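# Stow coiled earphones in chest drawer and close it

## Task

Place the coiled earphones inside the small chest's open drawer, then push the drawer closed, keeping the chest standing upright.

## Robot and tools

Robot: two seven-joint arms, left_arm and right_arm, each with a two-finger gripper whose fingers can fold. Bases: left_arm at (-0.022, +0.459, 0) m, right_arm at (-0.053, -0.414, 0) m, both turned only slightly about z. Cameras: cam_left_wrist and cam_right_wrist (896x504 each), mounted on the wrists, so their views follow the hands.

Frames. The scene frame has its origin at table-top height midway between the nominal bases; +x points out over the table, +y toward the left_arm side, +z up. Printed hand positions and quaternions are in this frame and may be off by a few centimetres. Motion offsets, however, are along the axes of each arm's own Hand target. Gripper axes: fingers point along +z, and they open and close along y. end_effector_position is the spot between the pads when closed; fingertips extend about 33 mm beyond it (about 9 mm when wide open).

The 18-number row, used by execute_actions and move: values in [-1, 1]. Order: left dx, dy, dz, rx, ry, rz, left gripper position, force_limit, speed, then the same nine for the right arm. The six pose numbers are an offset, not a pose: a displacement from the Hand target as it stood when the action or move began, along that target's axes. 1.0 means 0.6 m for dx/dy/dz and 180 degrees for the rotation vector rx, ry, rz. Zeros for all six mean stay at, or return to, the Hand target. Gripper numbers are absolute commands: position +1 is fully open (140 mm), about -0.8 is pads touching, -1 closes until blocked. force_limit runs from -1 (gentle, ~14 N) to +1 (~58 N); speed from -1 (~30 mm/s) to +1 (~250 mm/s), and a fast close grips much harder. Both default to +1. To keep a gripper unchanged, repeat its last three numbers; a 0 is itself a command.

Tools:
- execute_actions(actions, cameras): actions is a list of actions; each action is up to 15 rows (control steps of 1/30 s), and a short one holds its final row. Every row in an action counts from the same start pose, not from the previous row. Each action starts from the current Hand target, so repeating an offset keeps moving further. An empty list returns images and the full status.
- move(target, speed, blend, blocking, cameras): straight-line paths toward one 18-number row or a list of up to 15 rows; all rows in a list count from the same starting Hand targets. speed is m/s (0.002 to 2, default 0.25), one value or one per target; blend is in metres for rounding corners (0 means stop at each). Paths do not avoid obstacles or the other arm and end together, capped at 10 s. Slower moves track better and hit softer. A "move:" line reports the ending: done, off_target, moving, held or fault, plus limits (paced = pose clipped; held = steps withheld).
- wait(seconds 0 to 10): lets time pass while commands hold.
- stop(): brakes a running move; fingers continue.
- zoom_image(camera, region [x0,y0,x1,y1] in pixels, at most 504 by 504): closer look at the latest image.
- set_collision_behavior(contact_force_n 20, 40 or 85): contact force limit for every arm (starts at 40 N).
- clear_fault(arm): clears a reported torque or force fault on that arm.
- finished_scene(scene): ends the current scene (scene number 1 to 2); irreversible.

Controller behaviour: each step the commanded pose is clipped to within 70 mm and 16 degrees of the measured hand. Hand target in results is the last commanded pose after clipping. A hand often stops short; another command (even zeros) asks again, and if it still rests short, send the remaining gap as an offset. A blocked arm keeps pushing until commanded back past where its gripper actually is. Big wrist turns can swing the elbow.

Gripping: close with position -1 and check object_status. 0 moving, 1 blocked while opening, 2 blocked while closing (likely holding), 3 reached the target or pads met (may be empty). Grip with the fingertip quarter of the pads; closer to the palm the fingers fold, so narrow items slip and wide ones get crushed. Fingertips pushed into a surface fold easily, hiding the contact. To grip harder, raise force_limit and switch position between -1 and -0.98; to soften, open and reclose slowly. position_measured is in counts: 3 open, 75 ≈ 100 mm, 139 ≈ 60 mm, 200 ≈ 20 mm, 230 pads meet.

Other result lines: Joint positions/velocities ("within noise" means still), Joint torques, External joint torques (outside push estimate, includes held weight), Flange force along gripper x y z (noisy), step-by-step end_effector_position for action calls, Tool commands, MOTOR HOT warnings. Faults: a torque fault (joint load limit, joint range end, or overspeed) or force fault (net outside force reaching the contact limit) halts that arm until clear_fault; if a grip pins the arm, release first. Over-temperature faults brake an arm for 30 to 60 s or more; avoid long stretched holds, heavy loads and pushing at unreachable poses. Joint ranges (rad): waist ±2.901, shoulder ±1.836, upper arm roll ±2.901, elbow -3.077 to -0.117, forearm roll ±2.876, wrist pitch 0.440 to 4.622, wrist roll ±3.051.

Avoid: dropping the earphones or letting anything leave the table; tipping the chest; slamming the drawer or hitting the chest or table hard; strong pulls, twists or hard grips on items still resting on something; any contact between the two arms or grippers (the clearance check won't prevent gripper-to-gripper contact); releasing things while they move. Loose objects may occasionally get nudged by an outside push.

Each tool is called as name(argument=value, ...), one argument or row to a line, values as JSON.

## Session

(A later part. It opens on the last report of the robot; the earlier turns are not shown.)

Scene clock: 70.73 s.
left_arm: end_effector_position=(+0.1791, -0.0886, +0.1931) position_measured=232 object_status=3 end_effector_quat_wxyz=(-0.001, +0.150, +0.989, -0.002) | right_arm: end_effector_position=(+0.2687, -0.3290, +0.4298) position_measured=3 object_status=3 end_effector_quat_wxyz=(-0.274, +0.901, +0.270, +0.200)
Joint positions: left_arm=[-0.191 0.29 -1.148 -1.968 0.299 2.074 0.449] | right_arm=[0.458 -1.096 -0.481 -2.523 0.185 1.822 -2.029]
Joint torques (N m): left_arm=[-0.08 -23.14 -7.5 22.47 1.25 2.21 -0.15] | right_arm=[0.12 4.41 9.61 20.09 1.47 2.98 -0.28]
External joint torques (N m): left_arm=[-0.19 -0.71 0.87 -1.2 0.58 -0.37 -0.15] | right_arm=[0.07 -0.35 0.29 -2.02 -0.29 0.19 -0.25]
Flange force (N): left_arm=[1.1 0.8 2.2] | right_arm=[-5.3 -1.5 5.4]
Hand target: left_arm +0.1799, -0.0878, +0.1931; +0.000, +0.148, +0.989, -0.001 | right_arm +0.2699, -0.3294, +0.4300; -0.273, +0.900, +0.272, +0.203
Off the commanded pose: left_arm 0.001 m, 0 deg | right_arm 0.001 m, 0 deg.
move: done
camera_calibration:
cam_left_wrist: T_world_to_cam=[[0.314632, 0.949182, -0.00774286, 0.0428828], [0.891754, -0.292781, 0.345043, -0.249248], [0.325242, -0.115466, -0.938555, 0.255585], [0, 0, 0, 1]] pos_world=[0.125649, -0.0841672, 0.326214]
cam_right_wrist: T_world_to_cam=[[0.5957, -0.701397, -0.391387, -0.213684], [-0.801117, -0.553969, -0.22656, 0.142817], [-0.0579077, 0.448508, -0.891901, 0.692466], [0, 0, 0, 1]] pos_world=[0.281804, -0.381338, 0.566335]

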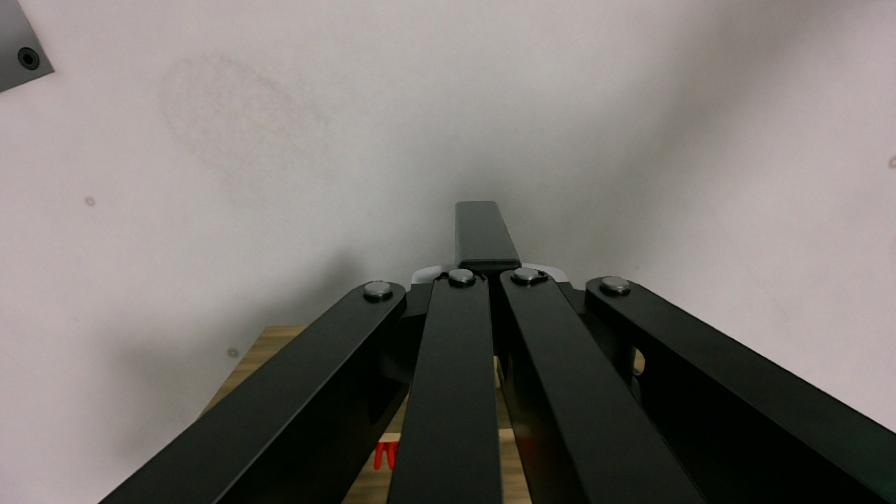

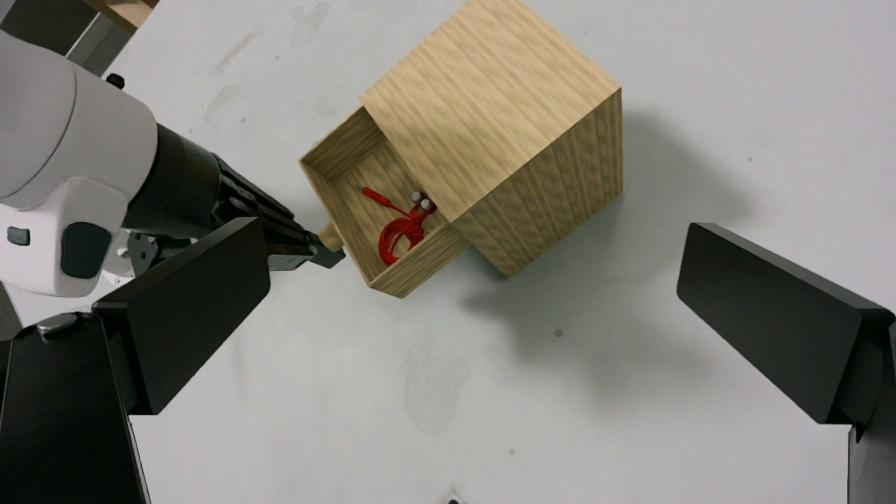

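move(
  target=[-0.1333, 0, 0, 0, 0, 0, -1, -0.6, -0.5, 0, 0, 0, 0, 0, 0, 1, 1, 1],
  speed=0.05,
  cameras=["all"],
)

zoom_image(
  camera="cam_right_wrist",
  region=[180, 60, 500, 320],
)

Scene clock: 73.10 s.
left_arm: end_effector_position=(+0.2560, -0.1120, +0.1936) position_measured=232 object_status=3 end_effector_quat_wxyz=(+0.000, +0.143, +0.990, -0.002) | right_arm: end_effector_position=(+0.2687, -0.3290, +0.4298) position_measured=3 object_status=3 end_effector_quat_wxyz=(-0.274, +0.901, +0.270, +0.200)
Joint positions: left_arm=[-0.3 0.472 -1.008 -1.747 0.43 1.981 0.469] | right_arm=[0.458 -1.096 -0.481 -2.523 0.185 1.822 -2.029]
Joint velocities: left_arm=[0.001 0 -0.001 0 0.001 -0.004 0.006] | right_arm=[within noise]
Joint torques (N m): left_arm=[0.61 -32.73 -11.45 21.89 1.32 2.2 0.43] | right_arm=[0.05 4.38 9.54 20.11 1.48 2.99 -0.24]
External joint torques (N m): left_arm=[0.09 0.16 0.62 -1.2 0.6 -0.37 0.43] | right_arm=[-0.05 -0.43 0.15 -1.94 -0.28 0.21 -0.22]
Flange force (N): left_arm=[1.0 2.3 1.9] | right_arm=[-5.6 -1.3 5.1]
Hand target: left_arm +0.2564, -0.1112, +0.1931; +0.000, +0.148, +0.989, -0.001 | right_arm +0.2699, -0.3294, +0.4300; -0.273, +0.900, +0.272, +0.203
Off the commanded pose: left_arm 0.001 m, 1 deg | right_arm 0.001 m, 0 deg.
move: done
camera_calibration:
cam_left_wrist: T_world_to_cam=[[0.299859, 0.95395, -0.00800872, 0.045317], [0.895957, -0.278727, 0.345791, -0.324481], [0.327635, -0.110864, -0.938277, 0.22813], [0, 0, 0, 1]] pos_world=[0.202389, -0.10838, 0.326614]
cam_right_wrist: T_world_to_cam=[[0.5957, -0.701397, -0.391387, -0.213684], [-0.801117, -0.553969, -0.22656, 0.142817], [-0.0579077, 0.448508, -0.891901, 0.692466], [0, 0, 0, 1]] pos_world=[0.281804, -0.381338, 0.566335]

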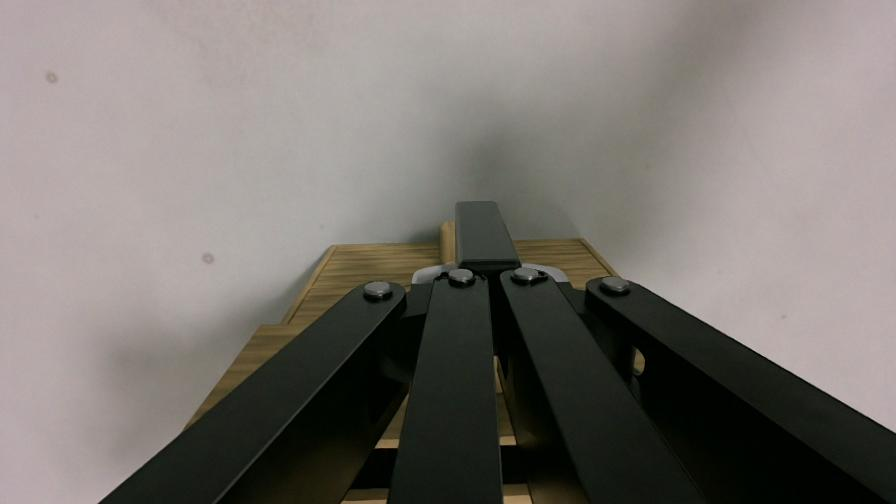

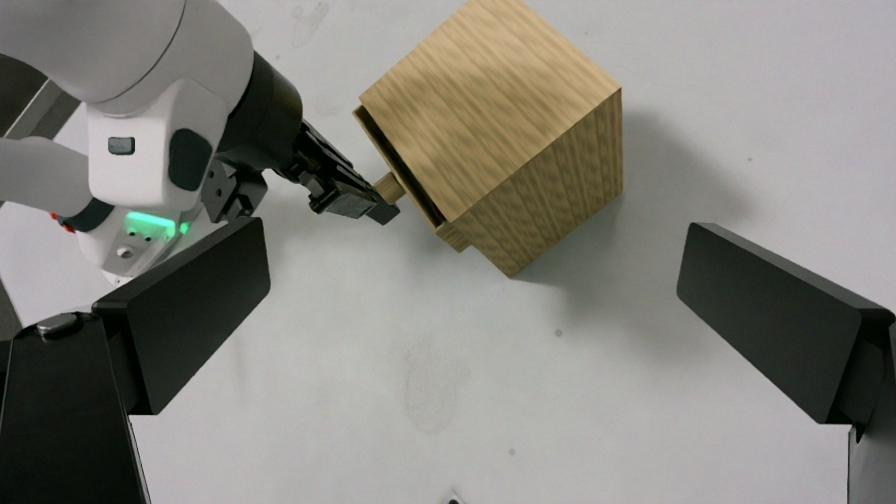

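Scaled by 1.575 from the camera's 896x504 image, which has a finer 1280x720 frame.

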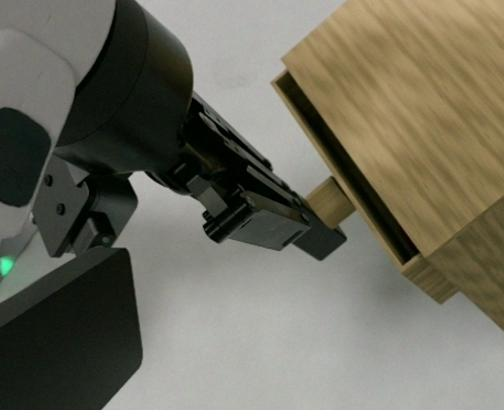

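move(
  target=[-0.0217, 0, 0, 0, 0, 0, -1, -0.6, -0.5, 0, 0, 0, 0, 0, 0, 1, 1, 1],
  speed=0.04,
  cameras=["all"],
)

zoom_image(
  camera="cam_right_wrist",
  region=[320, 60, 500, 290],
)

zoom_image(
  camera="cam_left_wrist",
  region=[180, 200, 680, 504],
)

Scene clock: 74.43 s.
left_arm: end_effector_position=(+0.2681, -0.1160, +0.1937) position_measured=232 object_status=3 end_effector_quat_wxyz=(+0.000, +0.143, +0.990, -0.003) | right_arm: end_effector_position=(+0.2687, -0.3290, +0.4298) position_measured=3 object_status=3 end_effector_quat_wxyz=(-0.274, +0.901, +0.270, +0.200)
Joint positions: left_arm=[-0.314 0.502 -0.993 -1.706 0.448 1.963 0.478] | right_arm=[0.458 -1.096 -0.481 -2.523 0.185 1.822 -2.029]
Joint velocities: left_arm=[0 0 0 0.001 0.003 -0.004 0.003] | right_arm=[within noise]
Joint torques (N m): left_arm=[0.67 -34.49 -11.89 21.42 1.37 2.27 0.36] | right_arm=[0.08 4.4 9.55 20.12 1.48 2.98 -0.24]
External joint torques (N m): left_arm=[0.32 -0.07 0.87 -1.46 0.66 -0.31 0.36] | right_arm=[-0.1 -0.4 0.14 -1.91 -0.28 0.2 -0.22]
Flange force (N): left_arm=[2.5 4.3 2.3] | right_arm=[-5.5 -1.3 5.0]
Hand target: left_arm +0.2689, -0.1150, +0.1931; +0.000, +0.148, +0.989, -0.001 | right_arm +0.2699, -0.3294, +0.4300; -0.273, +0.900, +0.272, +0.203
Off the commanded pose: left_arm 0.001 m, 1 deg | right_arm 0.001 m, 0 deg.
move: done
camera_calibration:
cam_left_wrist: T_world_to_cam=[[0.300369, 0.953787, -0.00828529, 0.0453737], [0.895869, -0.279126, 0.345698, -0.336472], [0.32741, -0.11126, -0.938309, 0.223936], [0, 0, 0, 1]] pos_world=[0.214488, -0.11228, 0.326815]
cam_right_wrist: T_world_to_cam=[[0.5957, -0.701397, -0.391387, -0.213684], [-0.801117, -0.553969, -0.22656, 0.142817], [-0.0579077, 0.448508, -0.891901, 0.692466], [0, 0, 0, 1]] pos_world=[0.281804, -0.381338, 0.566335]

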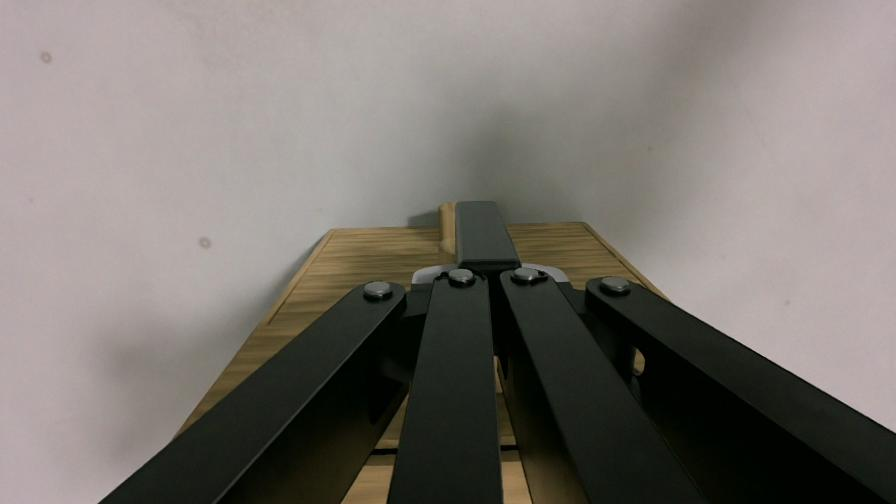

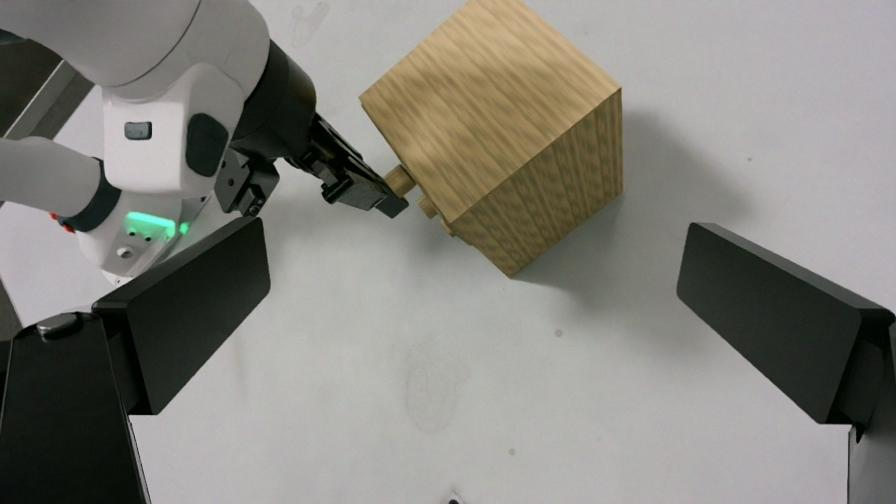

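Scaled by 2.191 from the camera's 896x504 image, which has a finer 1280x720 frame.

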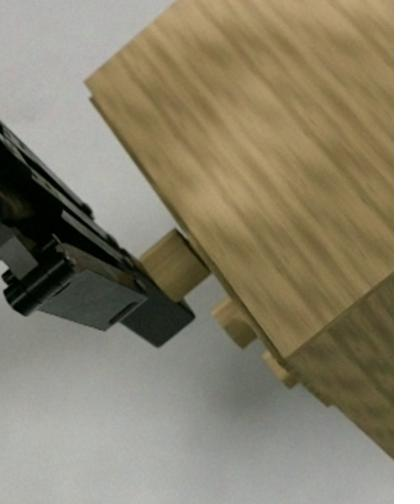

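Scaled by 1.008 from the camera's 896x504 image, which has a finer 1280x720 frame.

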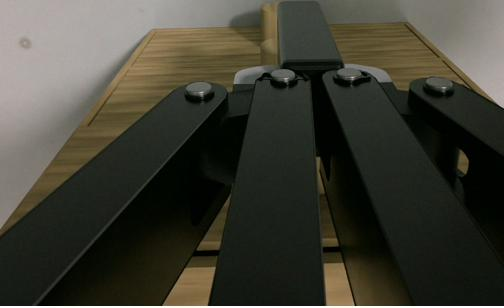

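move(
  target=[-0.0067, 0, 0, 0, 0, 0, -1, -0.6, -0.5, 0, 0, 0, 0, 0, 0, 1, 1, 1],
  speed=0.03,
  cameras=["all"],
)

zoom_image(
  camera="cam_right_wrist",
  region=[340, 80, 480, 270],
)

zoom_image(
  camera="cam_left_wrist",
  region=[340, 380, 560, 504],
)

Scene clock: 75.43 s.
left_arm: end_effector_position=(+0.2717, -0.1171, +0.1938) position_measured=232 object_status=3 end_effector_quat_wxyz=(+0.000, +0.143, +0.990, -0.002) | right_arm: end_effector_position=(+0.2687, -0.3290, +0.4298) position_measured=3 object_status=3 end_effector_quat_wxyz=(-0.274, +0.901, +0.270, +0.200)
Joint positions: left_arm=[-0.318 0.512 -0.99 -1.692 0.455 1.957 0.481] | right_arm=[0.458 -1.096 -0.481 -2.523 0.185 1.822 -2.029]
Joint velocities: left_arm=[-0.001 0.002 -0.001 0.002 0.003 -0.003 0.001] | right_arm=[within noise]
Joint torques (N m): left_arm=[0.66 -34.69 -11.99 21.24 1.38 2.23 0.37] | right_arm=[0.08 4.37 9.59 20.12 1.48 2.97 -0.26]
External joint torques (N m): left_arm=[0.29 0.17 0.93 -1.55 0.67 -0.33 0.37] | right_arm=[-0.05 -0.43 0.21 -1.87 -0.28 0.21 -0.24]
Flange force (N): left_arm=[2.2 3.9 2.7] | right_arm=[-5.4 -1.4 5.0]
Hand target: left_arm +0.2727, -0.1162, +0.1931; +0.000, +0.148, +0.989, -0.001 | right_arm +0.2699, -0.3294, +0.4300; -0.273, +0.900, +0.272, +0.203
Off the commanded pose: left_arm 0.001 m, 1 deg | right_arm 0.001 m, 0 deg.
move: done
camera_calibration:
cam_left_wrist: T_world_to_cam=[[0.301267, 0.953507, -0.0079102, 0.0449617], [0.895633, -0.280116, 0.345508, -0.340125], [0.327229, -0.111175, -0.938382, 0.222769], [0, 0, 0, 1]] pos_world=[0.218185, -0.113379, 0.326914]
cam_right_wrist: T_world_to_cam=[[0.5957, -0.701397, -0.391387, -0.213684], [-0.801117, -0.553969, -0.22656, 0.142817], [-0.0579077, 0.448508, -0.891901, 0.692466], [0, 0, 0, 1]] pos_world=[0.281804, -0.381338, 0.566335]

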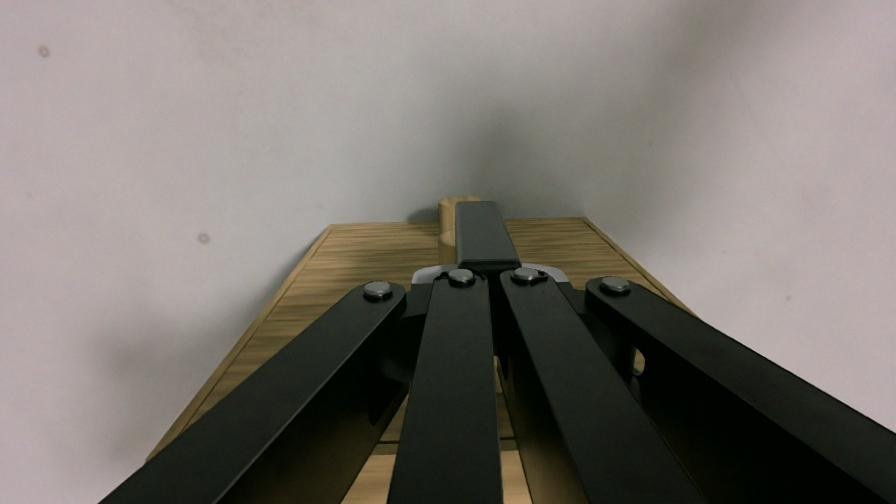

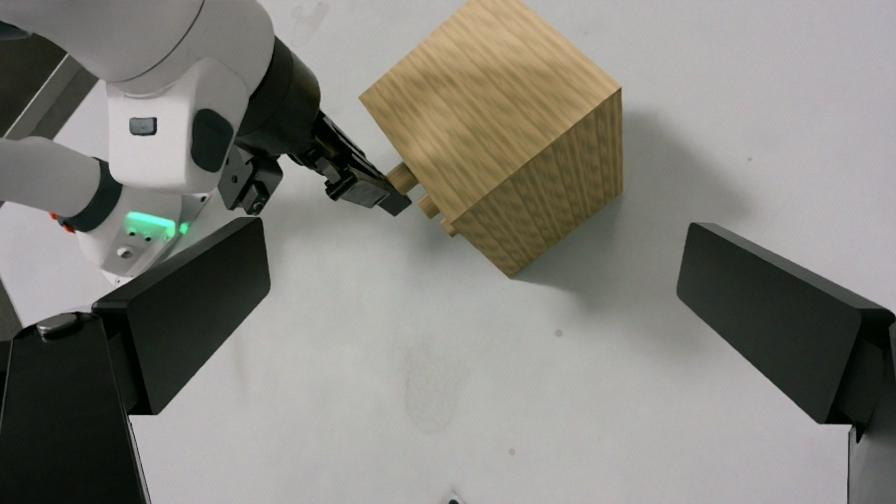

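Scaled by 2.653 from the camera's 896x504 image, which has a finer 1280x720 frame.

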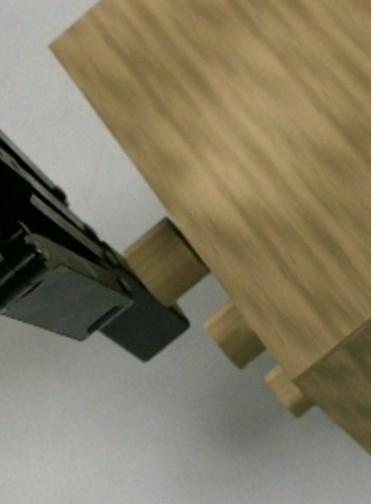

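Scaled by 2.291 from the camera's 896x504 image, which has a finer 1280x720 frame.

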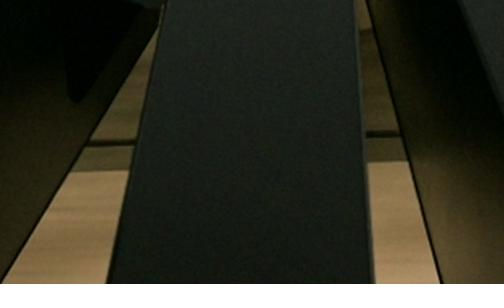

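move(
  target=[-0.005, 0, 0, 0, 0, 0, -1, -0.6, -0.5, 0, 0, 0, 0, 0, 0, 1, 1, 1],
  speed=0.02,
  cameras=["all"],
)

zoom_image(
  camera="cam_left_wrist",
  region=[340, 380, 560, 504],
)

zoom_image(
  camera="cam_left_wrist",
  region=[140, 180, 460, 470],
)

Scene clock: 77.57 s.
left_arm: end_effector_position=(+0.2724, -0.1177, +0.1937) position_measured=232 object_status=3 end_effector_quat_wxyz=(-0.002, +0.144, +0.990, -0.001) | right_arm: end_effector_position=(+0.2687, -0.3290, +0.4298) position_measured=3 object_status=3 end_effector_quat_wxyz=(-0.274, +0.901, +0.270, +0.200)
Joint positions: left_arm=[-0.322 0.519 -0.989 -1.683 0.458 1.949 0.482] | right_arm=[0.458 -1.096 -0.481 -2.523 0.185 1.822 -2.029]
Joint torques (N m): left_arm=[1.33 -34.71 -11.3 22.26 1.86 2.71 0.39] | right_arm=[0.09 4.42 9.58 20.14 1.48 2.97 -0.28]
External joint torques (N m): left_arm=[1.25 0.55 2.02 -0.46 1.16 0.14 0.39] | right_arm=[0.01 -0.42 0.25 -1.92 -0.28 0.19 -0.26]
Flange force (N): left_arm=[-2.4 1.2 3.4] | right_arm=[-5.4 -1.4 5.1]
Hand target: left_arm +0.2756, -0.1171, +0.1931; +0.000, +0.148, +0.989, -0.001 | right_arm +0.2699, -0.3294, +0.4300; -0.273, +0.900, +0.272, +0.203
Off the commanded pose: left_arm 0.003 m, 0 deg | right_arm 0.001 m, 0 deg.
move: done
camera_calibration:
cam_left_wrist: T_world_to_cam=[[0.303023, 0.952963, -0.00620058, 0.0444168], [0.895807, -0.282616, 0.343012, -0.340778], [0.325125, -0.109495, -0.939311, 0.223401], [0, 0, 0, 1]] pos_world=[0.219179, -0.114176, 0.32701]
cam_right_wrist: T_world_to_cam=[[0.5957, -0.701397, -0.391387, -0.213684], [-0.801117, -0.553969, -0.22656, 0.142817], [-0.0579077, 0.448508, -0.891901, 0.692466], [0, 0, 0, 1]] pos_world=[0.281804, -0.381338, 0.566335]

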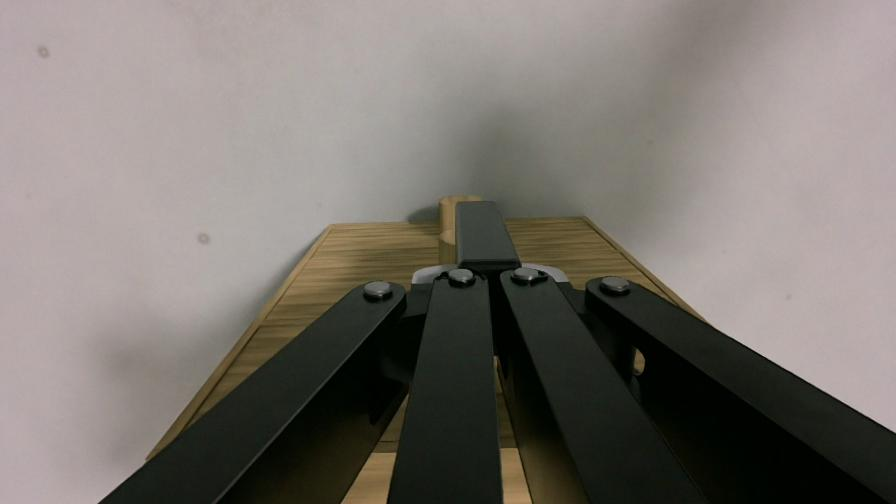

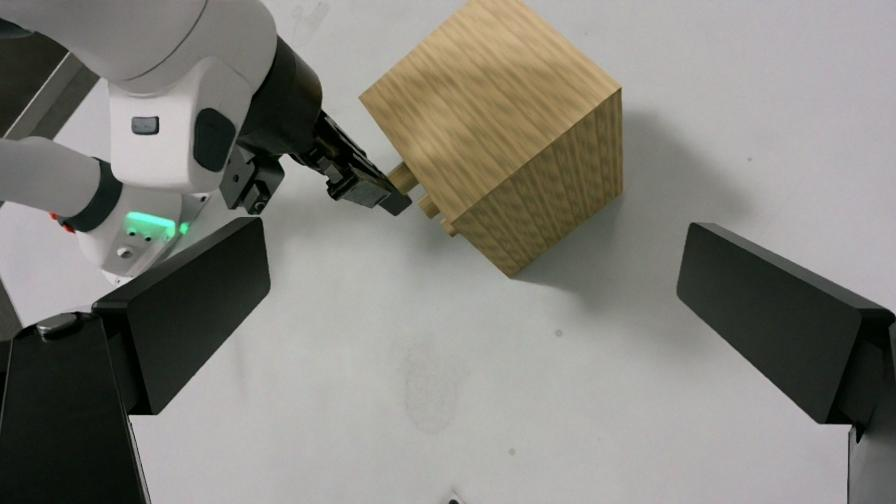

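Scaled by 2.291 from the camera's 896x504 image, which has a finer 1280x720 frame.

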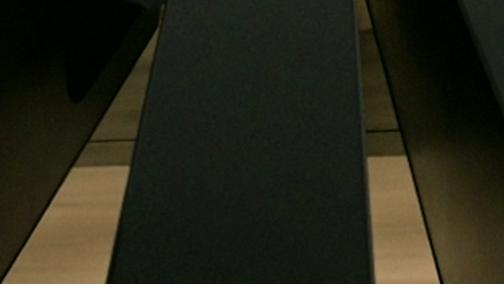

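Scaled by 1.575 from the camera's 896x504 image, which has a finer 1280x720 frame.

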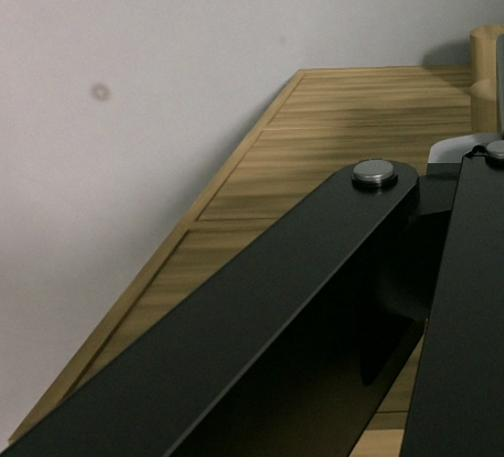

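zoom_image(
  camera="cam_right_wrist",
  region=[350, 80, 480, 270],
)

Scaled by 2.653 from the camera's 896x504 image, which has a finer 1280x720 frame.

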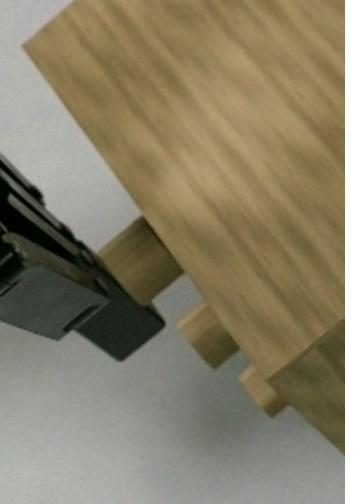

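move(
  target=[
    [0.0167, 0, 0, 0, 0, 0, -1, -0.6, -0.5, 0, 0, 0, 0, 0, 0, 1, 1, 1],
    [0.1667, 0, -0.08, 0, 0, 0, -1, -0.6, -0.5, 0, 0, 0, 0, 0, 0, 1, 1, 1],
  ],
  speed=[0.04, 0.15],
  blend=[0.005, 0],
  cameras=["all"],
)

zoom_image(
  camera="cam_right_wrist",
  region=[340, 80, 520, 290],
)

zoom_image(
  camera="cam_left_wrist",
  region=[280, 240, 680, 504],
)

Scene clock: 79.70 s.
left_arm: end_effector_position=(+0.1805, -0.0875, +0.2415) position_measured=232 object_status=3 end_effector_quat_wxyz=(+0.001, +0.145, +0.990, +0.001) | right_arm: end_effector_position=(+0.2687, -0.3290, +0.4298) position_measured=3 object_status=3 end_effector_quat_wxyz=(-0.274, +0.901, +0.270, +0.200)
Joint positions: left_arm=[-0.141 0.23 -1.202 -1.892 0.235 1.966 0.481] | right_arm=[0.458 -1.096 -0.481 -2.523 0.185 1.822 -2.029]
Joint torques (N m): left_arm=[1.2 -20.78 -6.82 22.2 0.34 2.66 0.36] | right_arm=[0.08 4.4 9.59 20.09 1.48 2.97 -0.26]
External joint torques (N m): left_arm=[0.83 -1.19 -0.26 -2.11 -0.37 0.11 0.36] | right_arm=[-0.09 -0.43 0.16 -1.94 -0.28 0.2 -0.24]
Flange force (N): left_arm=[12.5 20.1 0.8] | right_arm=[-5.7 -1.3 5.1]
Hand target: left_arm +0.1800, -0.0878, +0.2411; +0.000, +0.148, +0.989, -0.001 | right_arm +0.2699, -0.3294, +0.4300; -0.273, +0.900, +0.272, +0.203
Off the commanded pose: left_arm 0.001 m, 0 deg | right_arm 0.001 m, 0 deg.
move: done
camera_calibration:
cam_left_wrist: T_world_to_cam=[[0.303329, 0.952885, -0.00164951, 0.0426496], [0.893879, -0.283945, 0.346922, -0.266904], [0.330108, -0.106706, -0.937893, 0.300388], [0, 0, 0, 1]] pos_world=[0.126482, -0.084373, 0.374397]
cam_right_wrist: T_world_to_cam=[[0.5957, -0.701397, -0.391387, -0.213684], [-0.801117, -0.553969, -0.22656, 0.142817], [-0.0579077, 0.448508, -0.891901, 0.692466], [0, 0, 0, 1]] pos_world=[0.281804, -0.381338, 0.566335]

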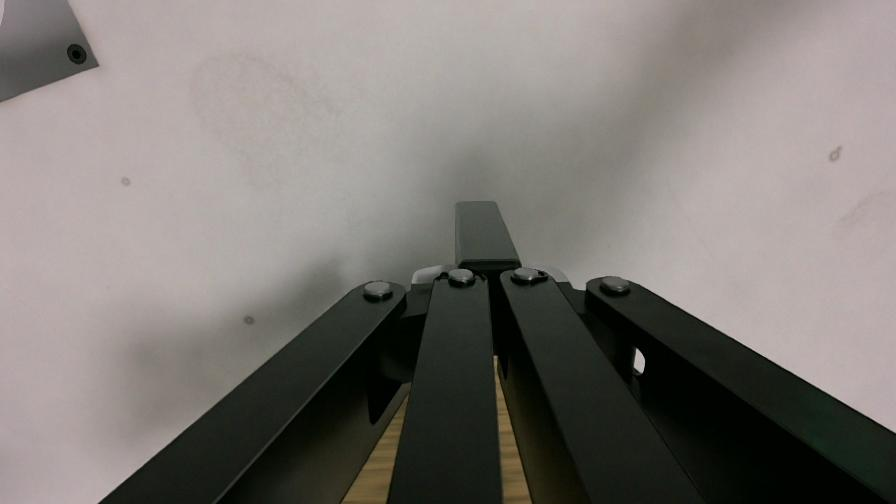

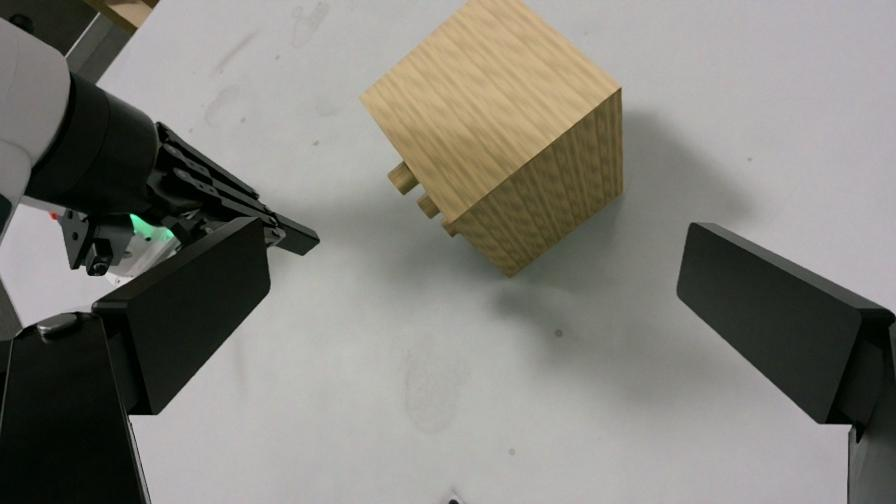

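Scaled by 2.400 from the camera's 896x504 image, which has a finer 1280x720 frame.

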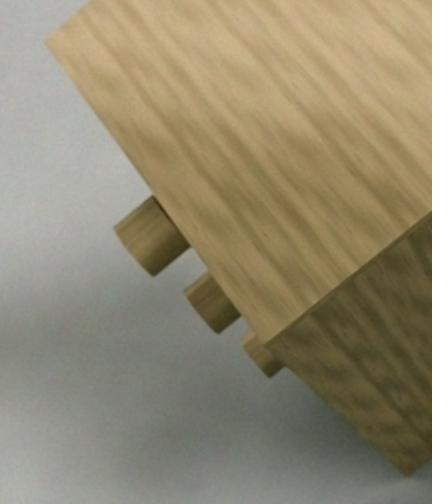

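Scaled by 1.260 from the camera's 896x504 image, which has a finer 1280x720 frame.

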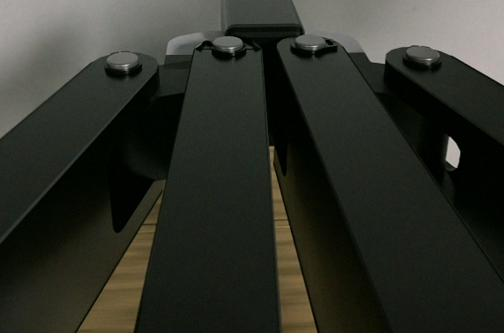

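finished_scene(
  scene=1,
)

The scene is finished: the task was done.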